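# Scoop dry food from a pouch into two bowls

## Task

Using a scoop, transfer dry food into the bowls until every bowl contains 10 or more pieces, spilling as little as possible. A piece only counts as validly delivered if, after it was last resting in or on the pouch, on the table, or on the scoop's handle, it sat inside the scoop while the scoop was held and raised clear. Pieces caught between gripper fingers must drop back into the pouch (not into the scoop) and then be scooped up from there. The task fails if either bowl finishes with more than a stray piece or so that breaks these rules. Both bowls must end upright on the table. Food landing off the table counts only as spillage and does not end the scene. To finish, the pouch must be left standing and the scoop, emptied, set down on the table away from the pouch and both bowls.

## Robot and tools

Robot: two arms, left_arm and right_arm, each with a two-finger parallel gripper and a wrist camera. Calibrated bases in the scene frame: left_arm at (-0.009, +0.382, +0.049) m, right_arm at (-0.003, -0.371, +0.030) m, both yawed very slightly. Cameras: cam_head_left, cam_head_right, cam_high, cam_left_wrist, cam_right_wrist, all 672x504.

Frames: the scene frame has its origin at table height, midway between the nominal bases; +x points out over the table, +z up, and left_arm sits on +y (arm names do not match image left/right). Reported end_effector_position (metres) and end_effector_quat_wxyz are in the scene frame; the position is the point between the finger pads, just behind the tips. On a gripper, the fingers extend along its +z and close along its y. Reported positions and orientations can be a few cm off, worse at long reach. Offsets you send are expressed in the axes of that arm's current Hand target.

The 14-number row, used by both motion tools: one flat list covering both arms, left_arm first then right_arm, each as dx, dy, dz, rx, ry, rz, opening. dx..rz are an offset, not a pose, measured from that arm's Hand target at the moment the action or move begins; scale 1.0 = 0.6 m for translation and 180 degrees for rotation, and rx, ry, rz form a single rotation vector. Range [-1, 1]. Sending the same offset again moves the arm further. All six zeros re-request the current Hand target. opening is absolute, not an offset: +1 fully open (about 87 mm between pads), +0.5 about 69 mm, 0 about 43 mm, -0.5 about 18 mm, -1 closed. Always send each gripper its intended opening, since 0 is itself a command.

execute_actions(actions, cameras): actions is a list of actions; each action is up to 15 rows, one per 1/30 s control step, the last row repeated to fill 15 steps. Every row in an action is an offset from that action's starting Hand target, not from the preceding row. An empty list just returns state and images. cameras chooses images: omitted/null/["all"] gives all, [] gives none; an unknown name invalidates the call.

move(target, speed, blend, opening_speed, blocking, cameras): drives each gripper in a straight line toward its target. target is one 14-number row or a list of up to 15 rows; every row is an offset from the same starting Hand targets, not from the previous row. speed is m/s, 0.002 to 0.5 (default 0.25), one value or one per target; rotation is capped at twice that in rad/s. blend (m) rounds corners of a list path; 0 stops at each point. opening_speed (0.2 or more per second on the -1..+1 scale) ramps the fingers. blocking=false returns after about 0.5 s while the move continues. Paths last 0.5 to 10 s and do not avoid obstacles or the other arm. New openings on later targets are applied only after the arms stop there. The result adds a "move:" line with the ending (done, off_target, moving, held, fault) and limits (paced = command clipped, held = steps withheld). done means within 10 mm and 2 degrees at rest; neither done nor off_target says whether contact occurred.

wait(seconds 0..10): lets time run with the last commands held. stop(): brakes a running move. zoom_image(camera, region [x0,y0,x1,y1] pixels, max 504x504): closer view of that camera's latest image. read_manual(section="licences"): licence text only. finished_scene(scene=1): ends the scene irreversibly.

Results: Hand target is the last commanded pose after clipping; the next offsets count from it. The gripper often rests short of it; resend the gap as an offset. Each step the controller limits the command to 100 mm and 20 degrees from the measured pose. Tool commands lists present gripper commands. grip_measured uses the opening scale (error up to about 0.043); to hold something, command roughly 0.04 below the reading at first contact. Joint torques include the arm's weight; joints 1 to 3 wrap at ±28 N m. Joint velocities "within noise" means the arm is still. Calls that ran actions list some step positions.

Cautions: gravity and friction leave the gripper low, short or tilted, especially stretched out; check pose after each move and correct tilt, or scoop contents spill. Avoid paths near an arm's own base (shoulder posture can flip). Fast motion hits harder and overshoots. To release a press, command the target back beyond the gripper. Keep the arms from colliding; the clearance check does not protect grippers or wrist cameras from each other. Heavy loads, outstretched poses and unreachable targets heat motors: MOTOR HOT at 75 °C, fold-and-idle fault at 90 °C, collapse at 100 °C. Do not drop or knock objects, release moving parts, or push anything off the table; loose objects may occasionally be nudged by disturbances.

Each tool is called after "Emit:" as name(argument=value, ...) on one line, values as JSON.

## Session

Emit:
execute_actions(actions=[])

Scene clock: 0.00 s.
left_arm: end_effector_position=(+0.3744, +0.3711, +0.4242) grip_measured=+1.000 end_effector_quat_wxyz=(+0.720, +0.011, +0.694, -0.011) | right_arm: end_effector_position=(+0.4349, -0.3338, +0.3873) grip_measured=-0.423 end_effector_quat_wxyz=(+0.380, +0.391, +0.569, +0.615)
Joint positions: left_arm=[-0.004 1.05 1.069 0.02 0.005 0.001 1] | right_arm=[-0.213 1.412 1.048 0.421 -0.652 1.654 0.289]
Joint velocities: within noise
Joint torques (N m): no reading
Heat: left arm: 36 °C; right arm: 30 °C.
Hand target: left_arm +0.3734, +0.3711, +0.4305; +0.725, +0.011, +0.688, -0.011 | right_arm +0.4314, -0.3330, +0.4044; +0.396, +0.374, +0.563, +0.622
Tool commands: left_gripper/opening=+1.0 right_gripper/opening=-1.0

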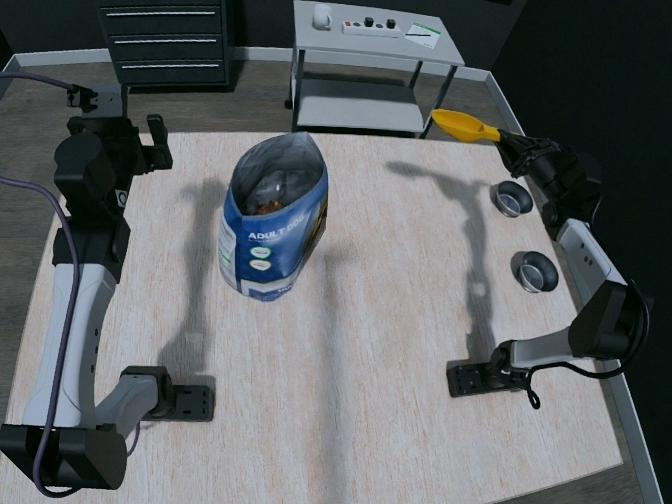

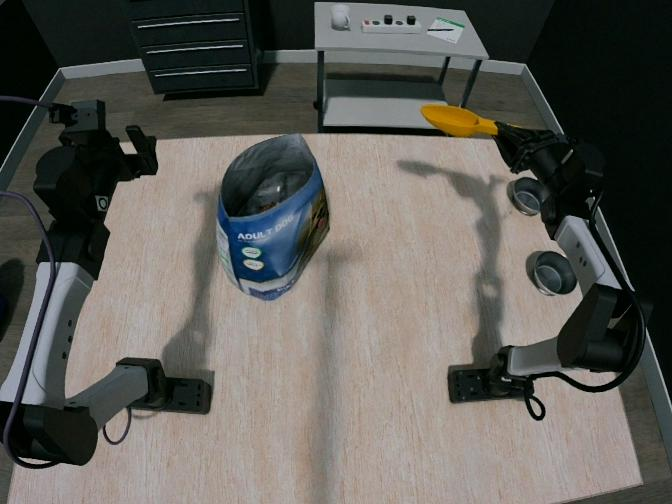

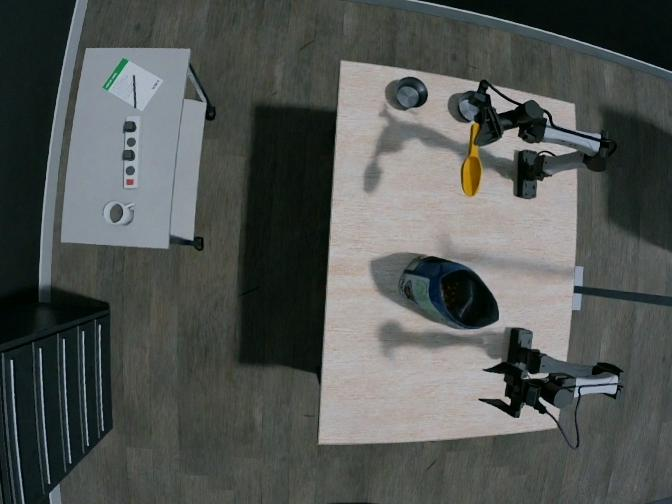

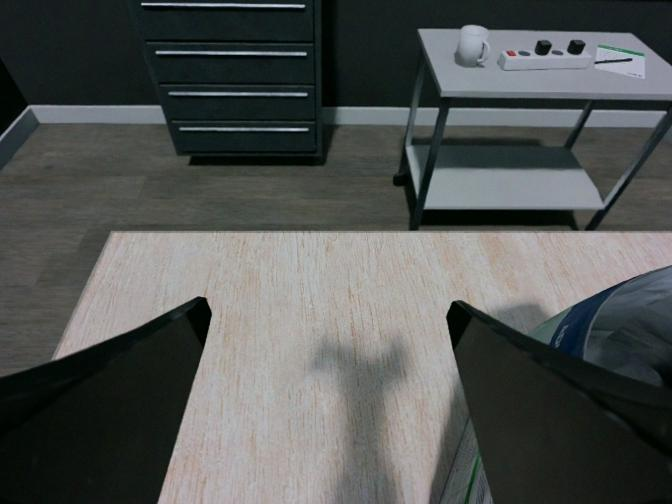

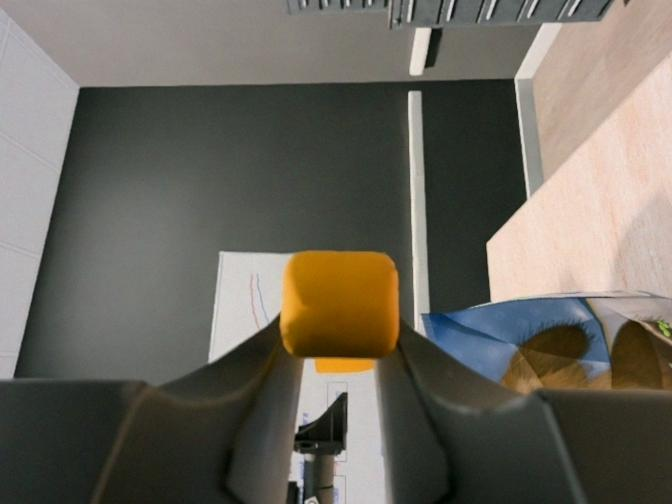

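Emit:
zoom_image(camera="cam_head_left", region=[200, 120, 350, 310])

Emit:
zoom_image(camera="cam_head_left", region=[410, 90, 610, 310])

Emit:
zoom_image(camera="cam_high", region=[360, 50, 560, 210])

Emit:
zoom_image(camera="cam_high", region=[360, 230, 560, 350])

Emit:
zoom_image(camera="cam_head_right", region=[200, 120, 350, 310])

Scaled by 2.653.

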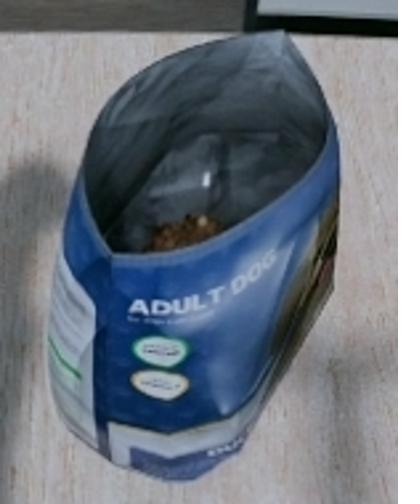

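Scaled by 2.291.

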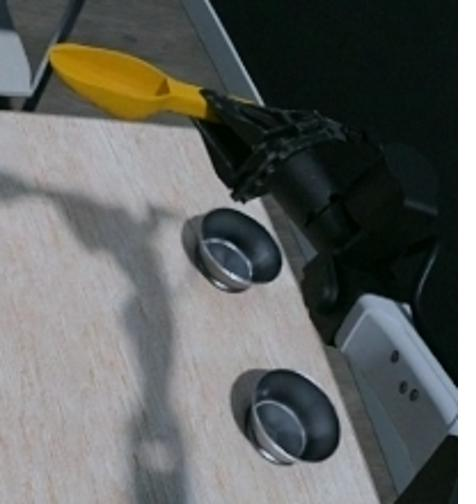

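Scaled by 2.520.

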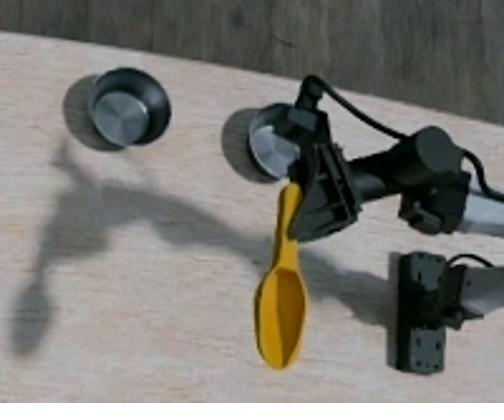

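Scaled by 2.520.

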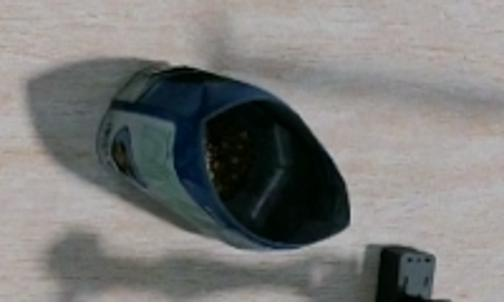

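Scaled by 2.653.

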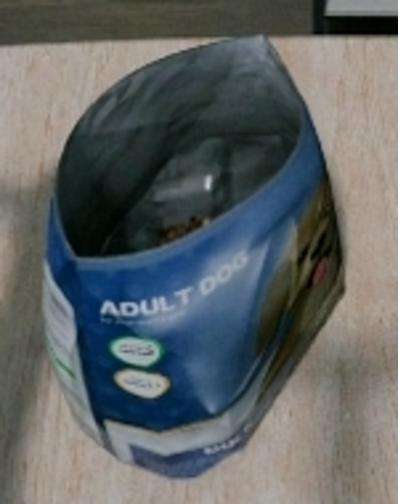

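Emit:
move(target=[-0.25, 0.0, -0.1, 0.5, 0, 0, 1, 0,0,0,0,0,0,-1])

Scene clock: 42.10 s.
left_arm: end_effector_position=(+0.3069, +0.3706, +0.5746) grip_measured=+1.000 end_effector_quat_wxyz=(+0.628, +0.353, +0.611, -0.328) | right_arm: end_effector_position=(+0.4349, -0.3338, +0.3873) grip_measured=-0.423 end_effector_quat_wxyz=(+0.380, +0.391, +0.569, +0.615)
Joint positions: left_arm=[0.576 1.483 1.934 -0.052 1.56 -0.357 1] | right_arm=[-0.213 1.412 1.048 0.421 -0.652 1.654 0.289]
Joint velocities: within noise
Joint torques (N m): left_arm=[0.2 -3.04 7.77 1.07 0.04 -0.16] | right_arm=[0.17 -6.93 7.65 2.07 0.02 -0.08]
Heat: left arm: 36 °C; right arm: 33 °C.
Hand target: left_arm +0.3057, +0.3730, +0.5771; +0.562, +0.457, +0.539, -0.430 | right_arm +0.4314, -0.3330, +0.4044; +0.396, +0.374, +0.563, +0.622
Off the commanded pose: left_arm 0.004 m, 34 deg; orientation clipped | right_arm 0.017 m, 3 deg.
joint sent to its limit (left arm) — joint 5 (wrist yaw), upper limit. The joint targets are off in orientation, not in position.
move: off_target (left_arm, right_arm); limits=paced

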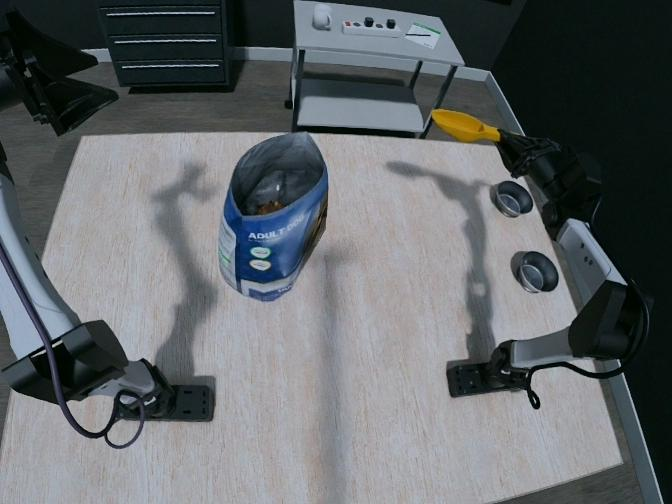

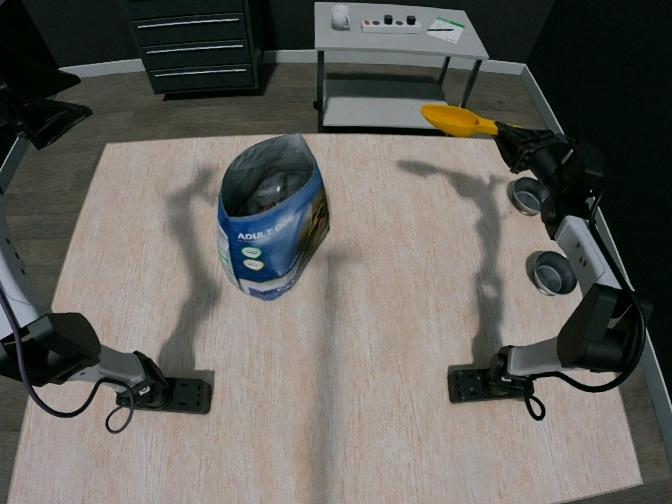

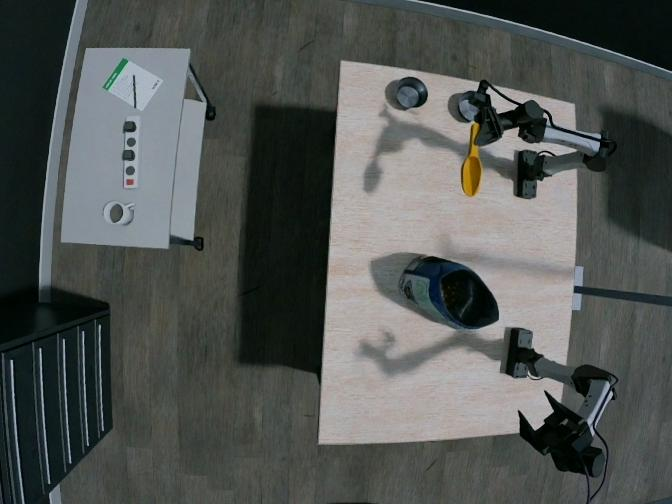

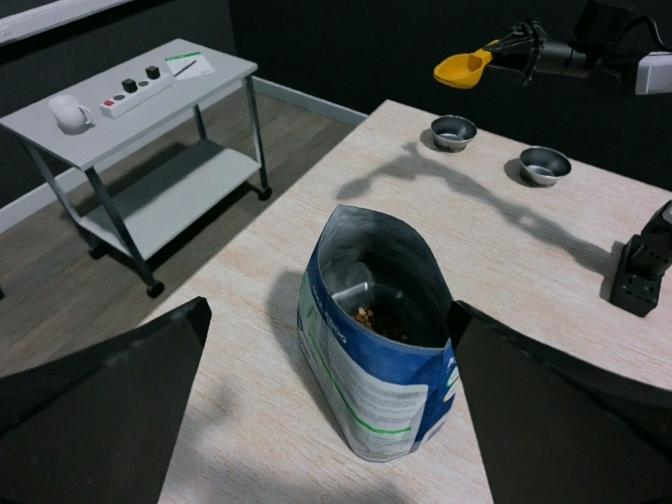

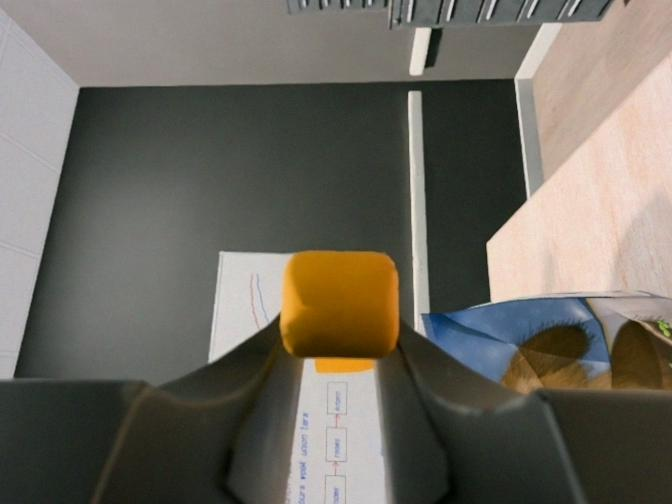

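Emit:
move(target=[0.045, 0.24, 0.0, 0.0, 0, 0, 1, 0,0,0,0,0,0,-1], cameras=["cam_left_wrist","cam_head_left","cam_high"])

Scene clock: 64.73 s.
left_arm: end_effector_position=(+0.4465, +0.4053, +0.5572) grip_measured=+1.000 end_effector_quat_wxyz=(+0.611, +0.396, +0.585, -0.356) | right_arm: end_effector_position=(+0.4349, -0.3338, +0.3873) grip_measured=-0.423 end_effector_quat_wxyz=(+0.380, +0.391, +0.569, +0.615)
Joint positions: left_arm=[0.469 2.278 2.846 0.225 1.568 -0.726 1] | right_arm=[-0.213 1.412 1.048 0.421 -0.652 1.654 0.289]
Joint velocities: within noise
Joint torques (N m): left_arm=[-0.68 -8.66 6.71 0.81 -0.32 -0.17] | right_arm=[0.17 -6.91 7.71 2.08 0.02 -0.08]
Heat: left arm: 36 °C; right arm: 33 °C.
Hand target: left_arm +0.4476, +0.4040, +0.5575; +0.562, +0.457, +0.539, -0.430 | right_arm +0.4314, -0.3330, +0.4044; +0.396, +0.374, +0.563, +0.622
Off the commanded pose: left_arm 0.002 m, 13 deg | right_arm 0.017 m, 3 deg.
elbow stopped short (left arm): the move would have taken joint 3 (elbow) straighter than the controller allows.
move: off_target (left_arm, right_arm)
Images, in order (width x height): cam_head_left 672x504, cam_high 672x504, cam_left_wrist 672x504.

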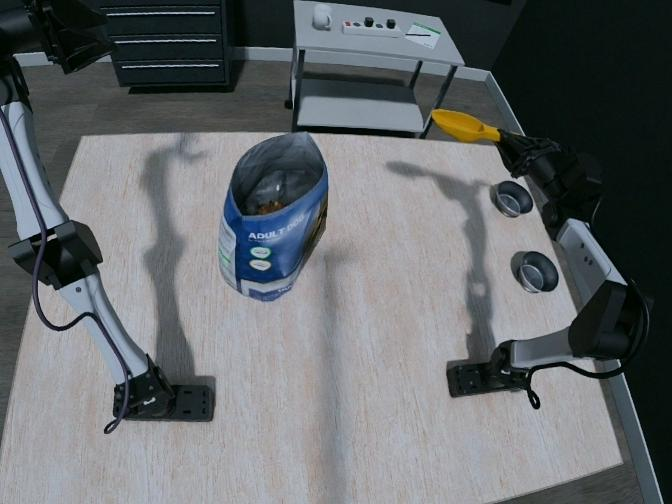

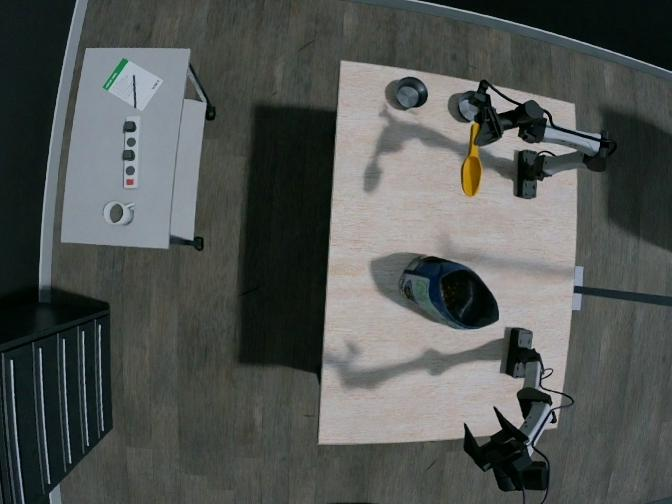

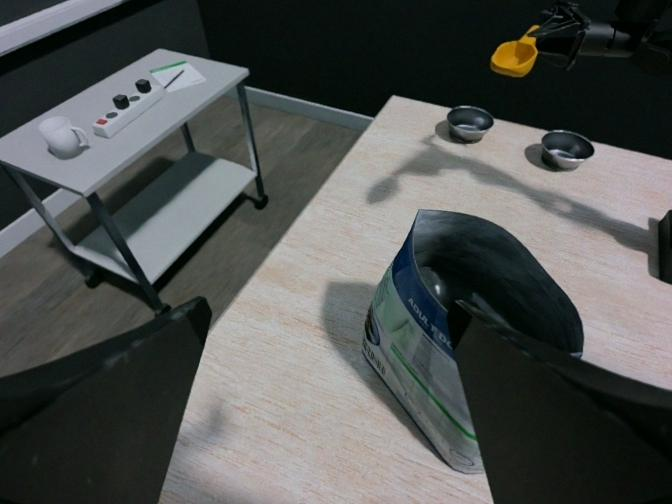

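Emit:
zoom_image(camera="cam_left_wrist", region=[340, 190, 600, 480])

Emit:
zoom_image(camera="cam_left_wrist", region=[430, 20, 660, 190])

Scaled by 1.738.

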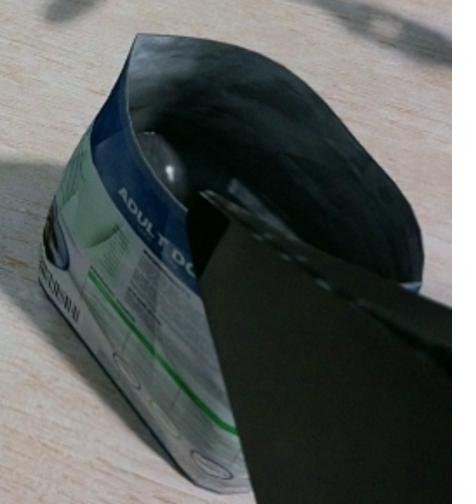

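Scaled by 2.191.

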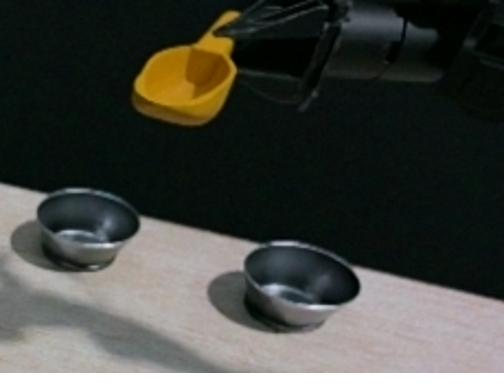

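Emit:
move(target=[0.0358, -0.215, 0.370, -0.2456, 0.2163, -0.1054, 1, 0,0,0,0,0,0,-1], cameras=["cam_left_wrist","cam_head_left"])

Scene clock: 120.47 s.
left_arm: end_effector_position=(+0.3699, +0.1603, +0.5299) grip_measured=+1.000 end_effector_quat_wxyz=(+0.573, +0.215, +0.773, -0.164) | right_arm: end_effector_position=(+0.4349, -0.3338, +0.3873) grip_measured=-0.423 end_effector_quat_wxyz=(+0.380, +0.391, +0.569, +0.615)
Joint positions: left_arm=[-0.495 1.926 2.847 -1.215 0.031 0.003 1] | right_arm=[-0.213 1.412 1.048 0.421 -0.652 1.654 0.289]
Joint velocities: within noise
Joint torques (N m): left_arm=[-0.84 -5.79 6 1.69 -0.09 -0.14] | right_arm=[0.09 -6.94 7.75 2.08 0.03 -0.09]
Heat: left arm: 41 °C; right arm: 35 °C.
Hand target: left_arm +0.3702, +0.1599, +0.5299; +0.432, +0.237, +0.862, -0.119 | right_arm +0.4314, -0.3330, +0.4044; +0.396, +0.374, +0.563, +0.622
Off the commanded pose: left_arm 0.001 m, 23 deg; orientation clipped | right_arm 0.017 m, 3 deg.
elbow stopped short (left arm): the move would have taken joint 3 (elbow) straighter than the controller allows.
move: off_target (left_arm, right_arm); limits=paced
Images, in order (width x height): cam_head_left 672x504, cam_left_wrist 672x504.

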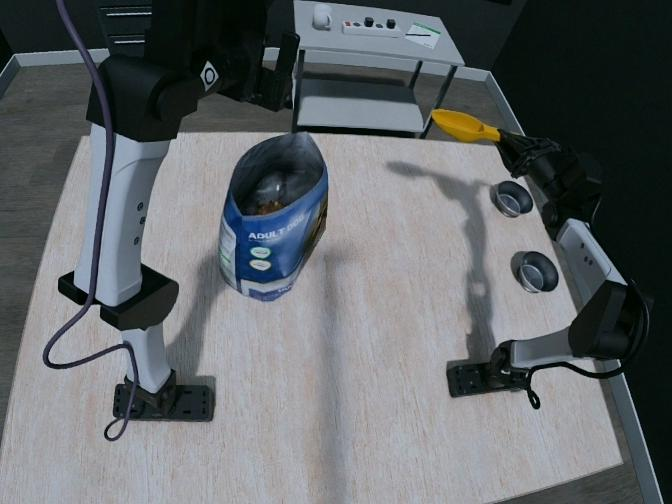

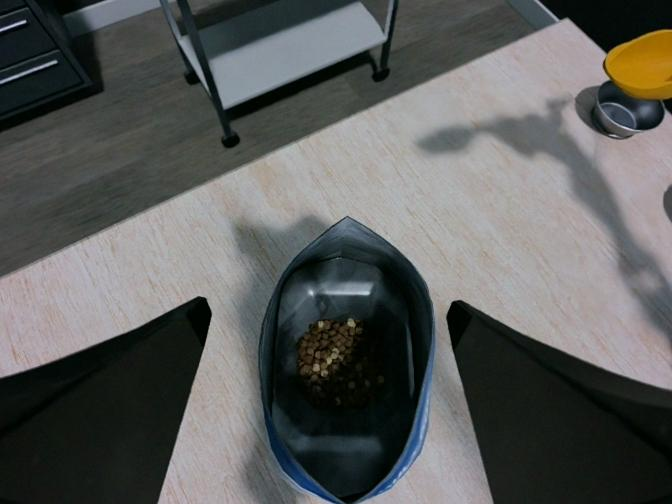

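Emit:
zoom_image(camera="cam_left_wrist", region=[240, 200, 460, 504])

Emit:
zoom_image(camera="cam_left_wrist", region=[552, 0, 672, 150])

Scaled by 1.658.

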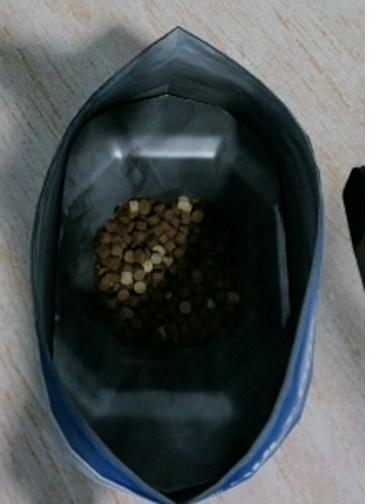

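Scaled by 3.360.

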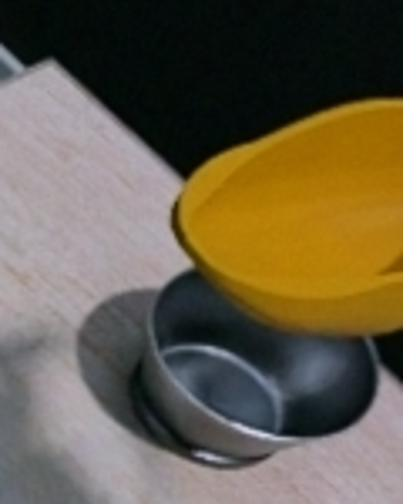

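Emit:
move(target=[0.0487, 0.078, -0.288, 0.0698, -0.0926, 0.0378, 1, 0,0,0,0,0,0,-1], cameras=["cam_left_wrist","cam_head_left"])

Scene clock: 228.20 s.
left_arm: end_effector_position=(+0.2590, +0.2800, +0.6117) grip_measured=+1.000 end_effector_quat_wxyz=(+0.635, +0.276, +0.682, -0.234) | right_arm: end_effector_position=(+0.4349, -0.3338, +0.3873) grip_measured=-0.423 end_effector_quat_wxyz=(+0.380, +0.391, +0.569, +0.615)
Joint positions: left_arm=[0.112 1.643 2.862 -1.341 0.823 0.122 1] | right_arm=[-0.213 1.412 1.048 0.421 -0.652 1.654 0.289]
Joint velocities: within noise
Joint torques (N m): left_arm=[0.2 -1.77 2.81 1.55 0.35 -0.17] | right_arm=[0.16 -6.98 7.72 2.08 0.03 -0.09]
Heat: left arm: 36 °C; right arm: 36 °C.
Hand target: left_arm +0.2601, +0.2798, +0.6098; +0.530, +0.313, +0.757, -0.220 | right_arm +0.4314, -0.3330, +0.4044; +0.396, +0.374, +0.563, +0.622
Off the commanded pose: left_arm 0.002 m, 15 deg | right_arm 0.017 m, 3 deg.
elbow stopped short (left arm): the move would have taken joint 3 (elbow) straighter than the controller allows.
move: off_target (left_arm, right_arm)
Images, in order (width x height): cam_head_left 672x504, cam_left_wrist 672x504.

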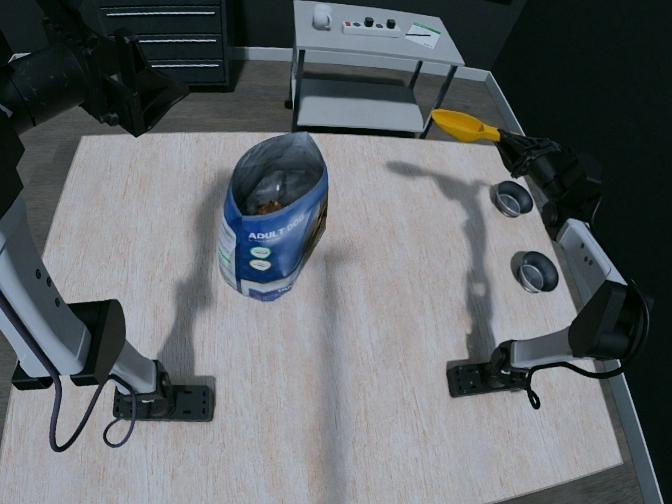

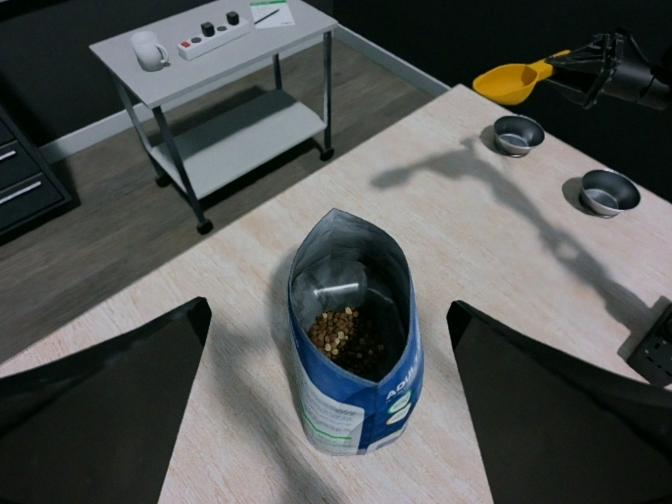

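Emit:
move(target=[0.3635, 0.0618, 0.2825, -0.090, 0.1376, -0.0568, 0.4, 0,0,0,0,0,0,-1])

Scene clock: 258.37 s.
left_arm: end_effector_position=(+0.3438, +0.2466, +0.3469) grip_measured=+0.400 end_effector_quat_wxyz=(+0.369, +0.211, +0.901, -0.090) | right_arm: end_effector_position=(+0.4349, -0.3338, +0.3873) grip_measured=-0.423 end_effector_quat_wxyz=(+0.380, +0.391, +0.569, +0.615)
Joint positions: left_arm=[-0.308 1.554 1.842 -1.086 0.099 0.09 0.7] | right_arm=[-0.213 1.412 1.048 0.421 -0.652 1.654 0.289]
Joint velocities: within noise
Joint torques (N m): left_arm=[-0.77 -5.85 6.2 1.6 -0.06 -0.19] | right_arm=[0.14 -6.98 7.77 2.07 0.01 -0.08]
Heat: left arm: 34 °C; right arm: 36 °C.
Hand target: left_arm +0.3462, +0.2461, +0.3469; +0.373, +0.208, +0.900, -0.086 | right_arm +0.4314, -0.3330, +0.4044; +0.396, +0.374, +0.563, +0.622
Off the commanded pose: left_arm 0.002 m, 1 deg | right_arm 0.017 m, 3 deg.
move: off_target (right_arm)

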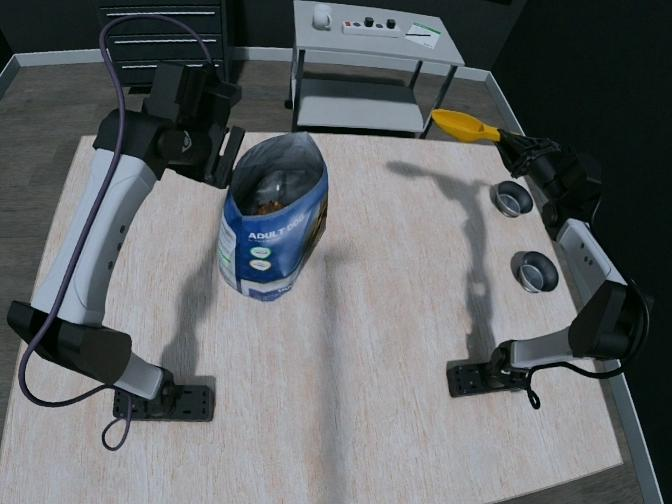

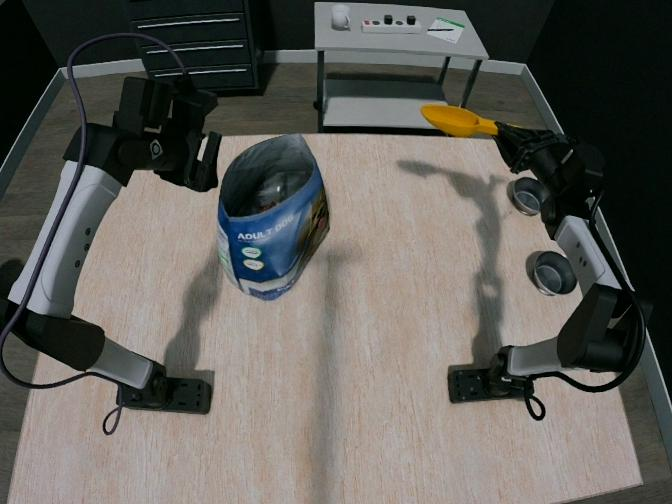

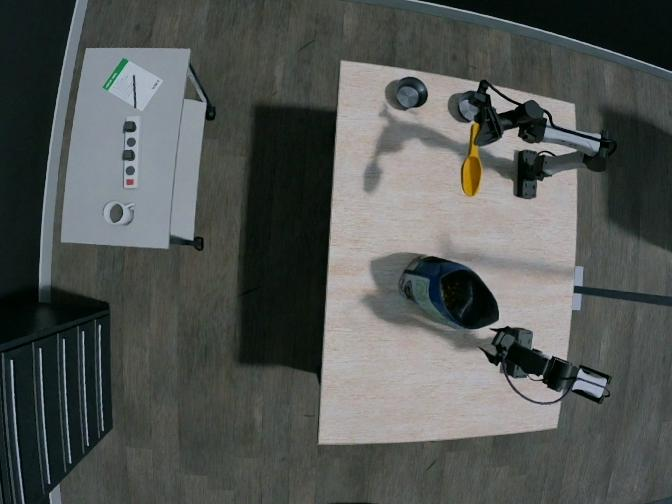

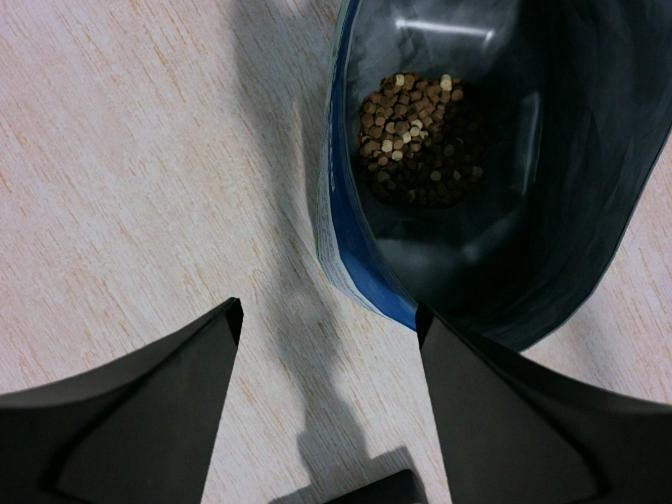

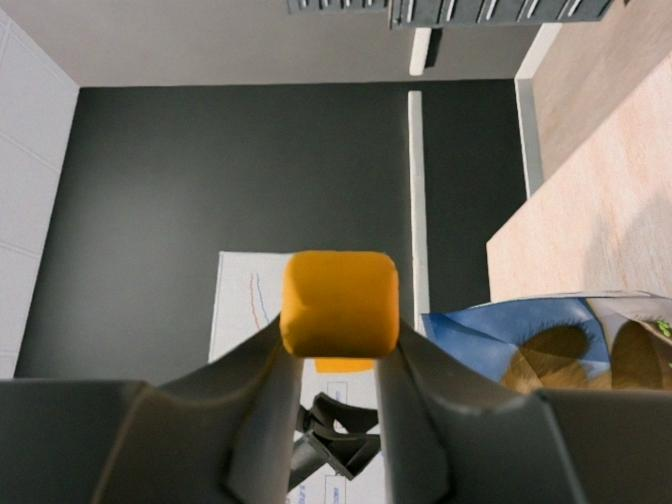

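Emit:
move(target=[0, -0.008, 0.2, 0,0,0, 0.4, 0,0,0,0,0,0,-1], speed=0.12)

Scene clock: 265.57 s.
left_arm: end_effector_position=(+0.4184, +0.2058, +0.2662) grip_measured=+0.400 end_effector_quat_wxyz=(+0.373, +0.211, +0.899, -0.091) | right_arm: end_effector_position=(+0.4349, -0.3338, +0.3873) grip_measured=-0.423 end_effector_quat_wxyz=(+0.380, +0.391, +0.569, +0.615)
Joint positions: left_arm=[-0.347 1.754 1.711 -0.744 0.07 0.062 0.7] | right_arm=[-0.213 1.412 1.048 0.421 -0.652 1.654 0.289]
Joint velocities: within noise
Joint torques (N m): left_arm=[-0.8 -7.64 6.67 1.62 -0.08 -0.18] | right_arm=[0.09 -7.06 7.71 2.06 0.02 -0.08]
Heat: left arm: 35 °C; right arm: 36 °C.
Hand target: left_arm +0.4204, +0.2046, +0.2621; +0.373, +0.208, +0.900, -0.086 | right_arm +0.4314, -0.3330, +0.4044; +0.396, +0.374, +0.563, +0.622
Off the commanded pose: left_arm 0.005 m, 1 deg | right_arm 0.017 m, 3 deg.
move: off_target (right_arm)

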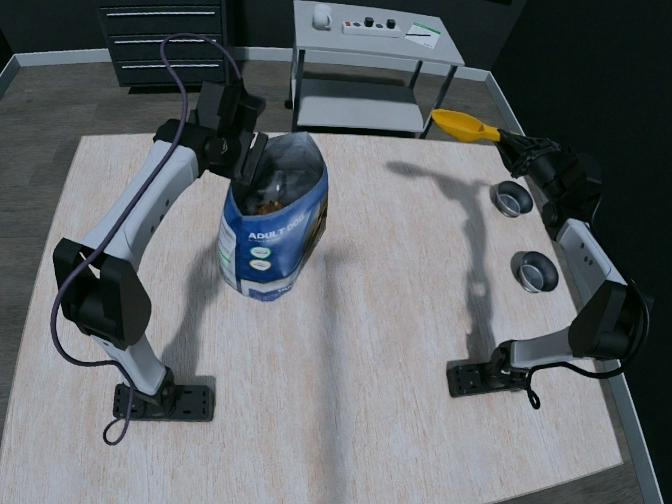

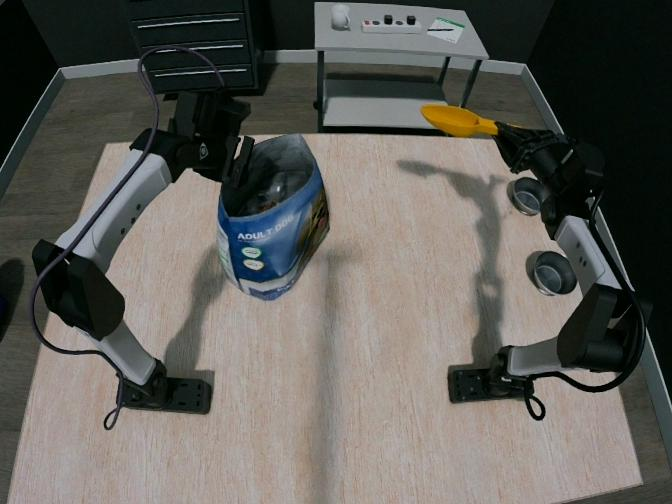

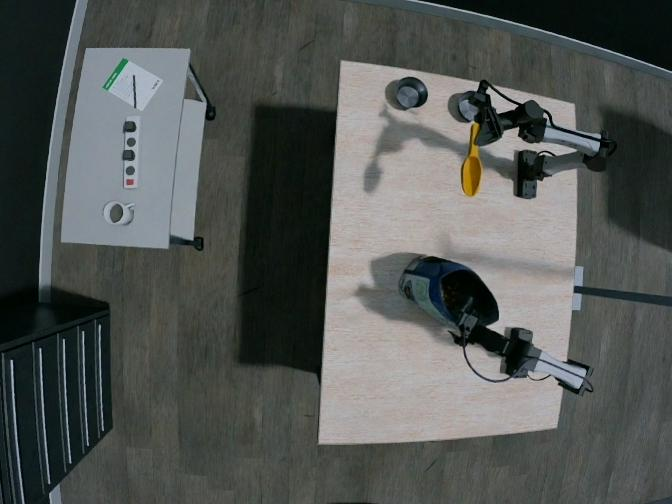

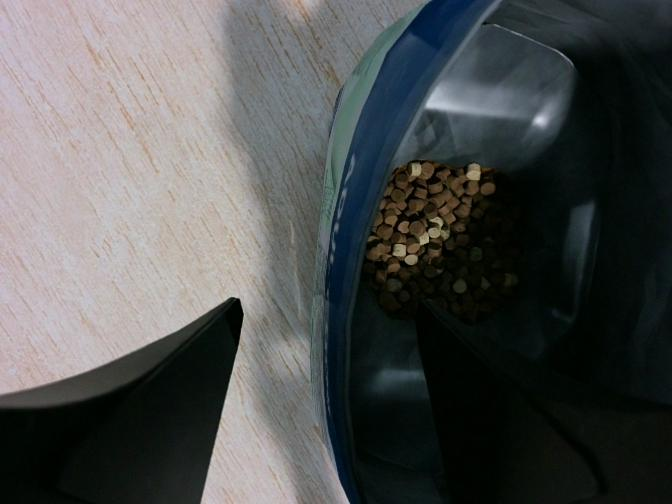

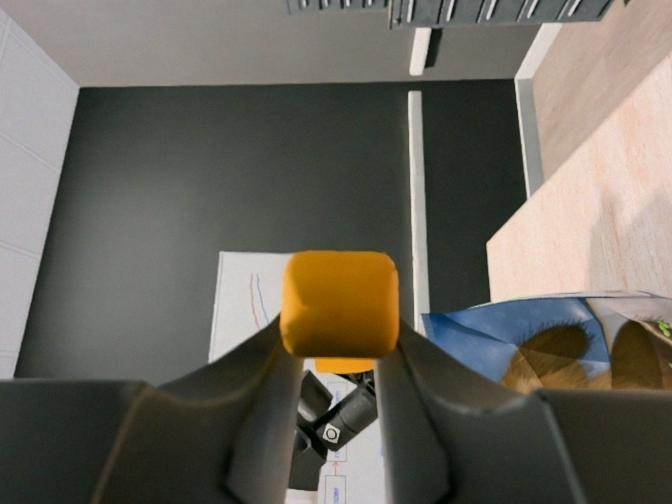

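Emit:
move(target=[0, 0, 0, 0,0,0, -1, 0,0,0,0,0,0,-1], opening_speed=1, cameras=["cam_left_wrist","cam_head_left"])

Scene clock: 270.23 s.
left_arm: end_effector_position=(+0.4183, +0.2048, +0.2664) grip_measured=-0.929 end_effector_quat_wxyz=(+0.373, +0.211, +0.899, -0.091) | right_arm: end_effector_position=(+0.4349, -0.3338, +0.3873) grip_measured=-0.423 end_effector_quat_wxyz=(+0.380, +0.391, +0.569, +0.615)
Joint positions: left_arm=[-0.349 1.754 1.711 -0.742 0.07 0.061 0.035] | right_arm=[-0.213 1.412 1.048 0.421 -0.652 1.654 0.289]
Joint velocities: within noise
Joint torques (N m): left_arm=[-0.66 -7.64 6.68 1.63 -0.08 -0.17] | right_arm=[0.09 -6.94 7.8 2.07 0.02 -0.1]
Heat: left arm: 35 °C; right arm: 36 °C.
Hand target: left_arm +0.4204, +0.2045, +0.2621; +0.373, +0.208, +0.900, -0.086 | right_arm +0.4314, -0.3330, +0.4044; +0.396, +0.374, +0.563, +0.622
Off the commanded pose: left_arm 0.005 m, 1 deg | right_arm 0.017 m, 3 deg.
move: off_target (right_arm)
Images, in order (width x height): cam_head_left 672x504, cam_left_wrist 672x504.

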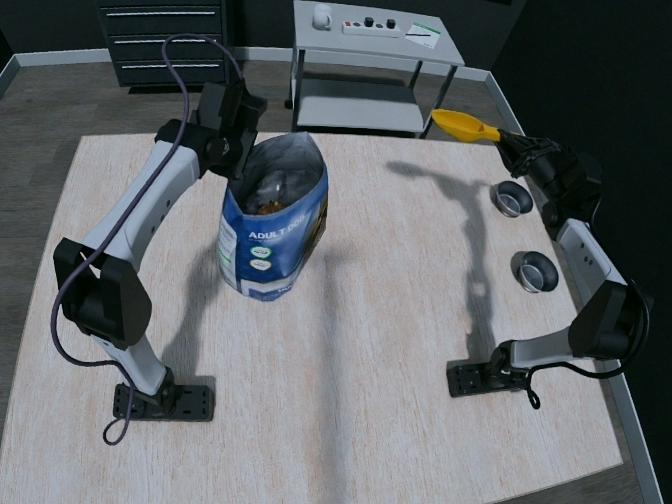

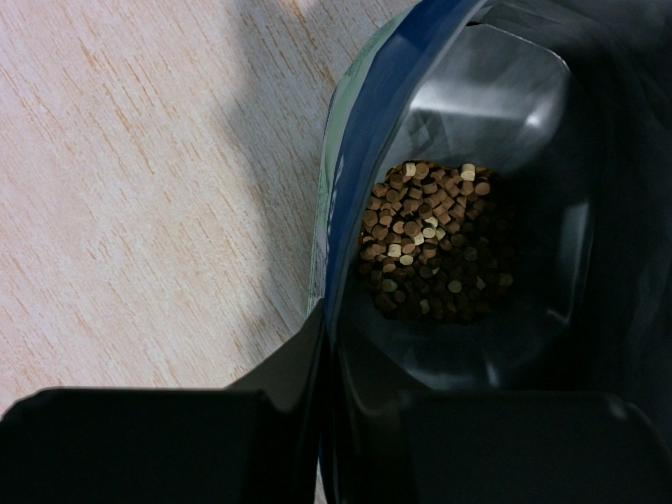

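Emit:
move(target=[-0.0236, 0, -0.0236, 0,0,0, -1, 0,0,0,0,0,0,-1], speed=0.05)

Scene clock: 274.40 s.
left_arm: end_effector_position=(+0.4176, +0.2051, +0.2673) grip_measured=-0.929 end_effector_quat_wxyz=(+0.361, +0.212, +0.904, -0.090) | right_arm: end_effector_position=(+0.4349, -0.3338, +0.3873) grip_measured=-0.423 end_effector_quat_wxyz=(+0.380, +0.391, +0.569, +0.615)
Joint positions: left_arm=[-0.349 1.776 1.757 -0.791 0.07 0.061 0.035] | right_arm=[-0.213 1.412 1.048 0.421 -0.652 1.654 0.289]
Joint velocities: within noise
Joint torques (N m): left_arm=[-0.66 -8.43 11.38 1.26 -0.08 -0.18] | right_arm=[0.05 -6.94 7.66 2.07 0.03 -0.08]
Heat: left arm: 36 °C; right arm: 36 °C.
Hand target: left_arm +0.4203, +0.2045, +0.2821; +0.373, +0.208, +0.900, -0.086 | right_arm +0.4314, -0.3330, +0.4044; +0.396, +0.374, +0.563, +0.622
Off the commanded pose: left_arm 0.015 m, 2 deg | right_arm 0.017 m, 3 deg.
move: off_target (left_arm, right_arm)

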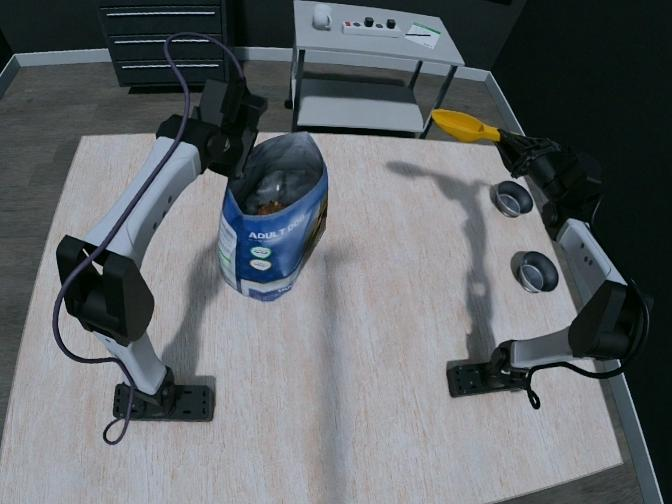

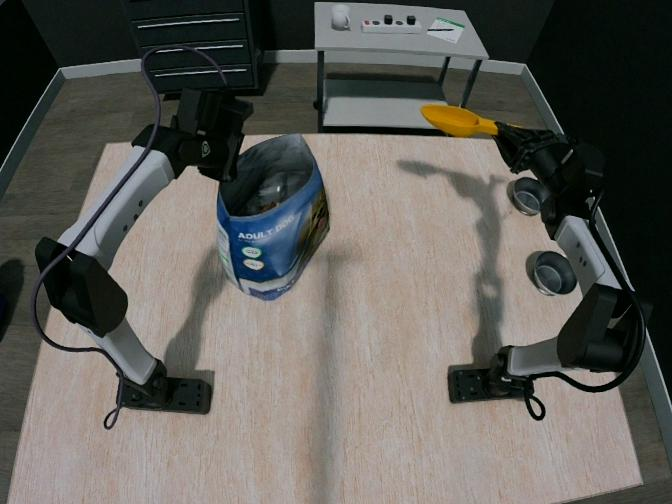

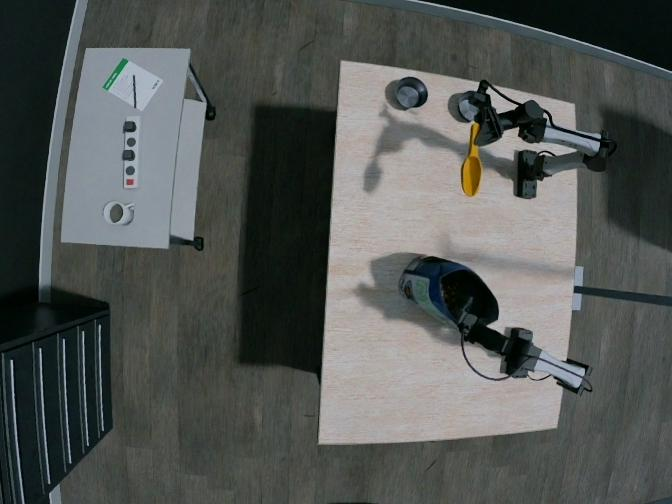

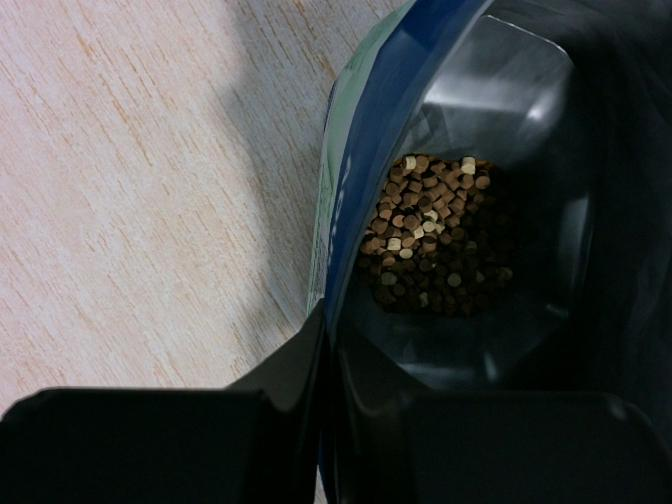

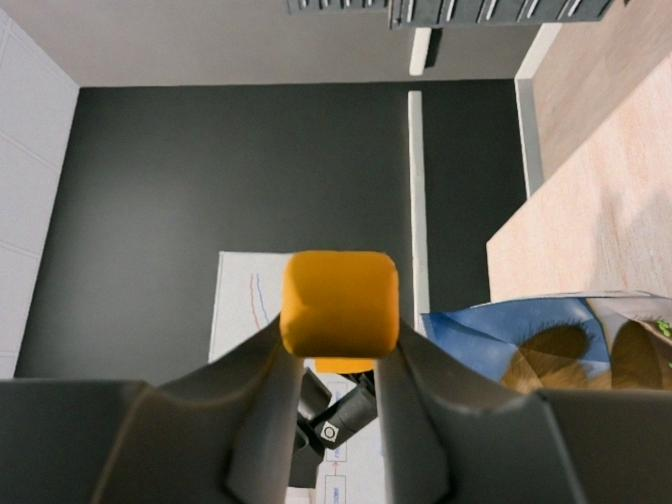

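Emit:
move(target=[-0.0236, 0, -0.0236, 0,0,0, -1, 0,0,0,0,0,0,-1], speed=0.05, cameras=["cam_left_wrist","cam_head_left"])

Scene clock: 279.20 s.
left_arm: end_effector_position=(+0.4126, +0.2074, +0.2689) grip_measured=-0.929 end_effector_quat_wxyz=(+0.334, +0.212, +0.915, -0.085) | right_arm: end_effector_position=(+0.4349, -0.3338, +0.3873) grip_measured=-0.423 end_effector_quat_wxyz=(+0.380, +0.391, +0.569, +0.615)
Joint positions: left_arm=[-0.349 1.817 1.847 -0.901 0.068 0.06 0.035] | right_arm=[-0.213 1.412 1.048 0.421 -0.652 1.654 0.289]
Joint velocities: within noise
Joint torques (N m): left_arm=[-0.64 -10.3 13 1.43 -0.05 -0.18] | right_arm=[0.14 -7.02 7.77 2.08 0.04 -0.11]
Heat: left arm: 36 °C; right arm: 36 °C.
Hand target: left_arm +0.4204, +0.2045, +0.3021; +0.373, +0.208, +0.900, -0.086 | right_arm +0.4314, -0.3330, +0.4044; +0.396, +0.374, +0.563, +0.622
Off the commanded pose: left_arm 0.034 m, 5 deg | right_arm 0.017 m, 3 deg.
move: off_target (left_arm, right_arm)
Images, in order (width x height): cam_head_left 672x504, cam_left_wrist 672x504.

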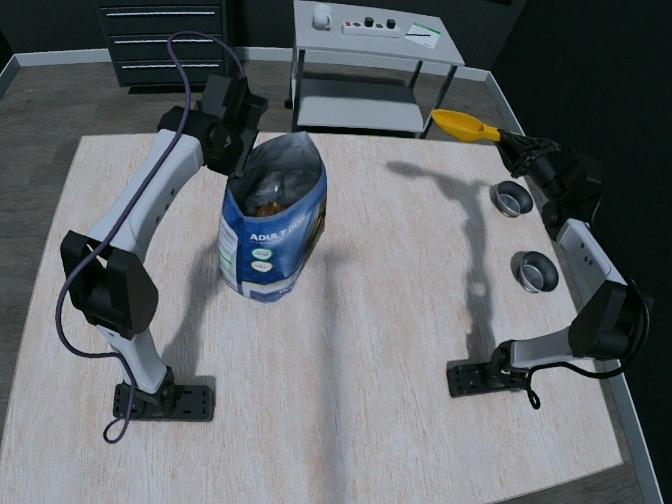

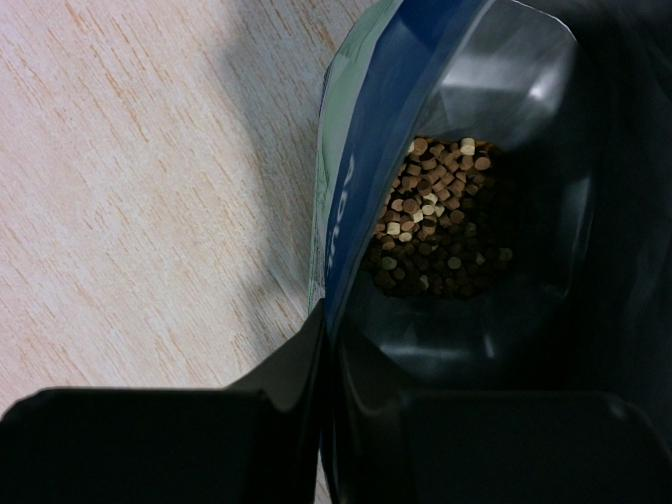

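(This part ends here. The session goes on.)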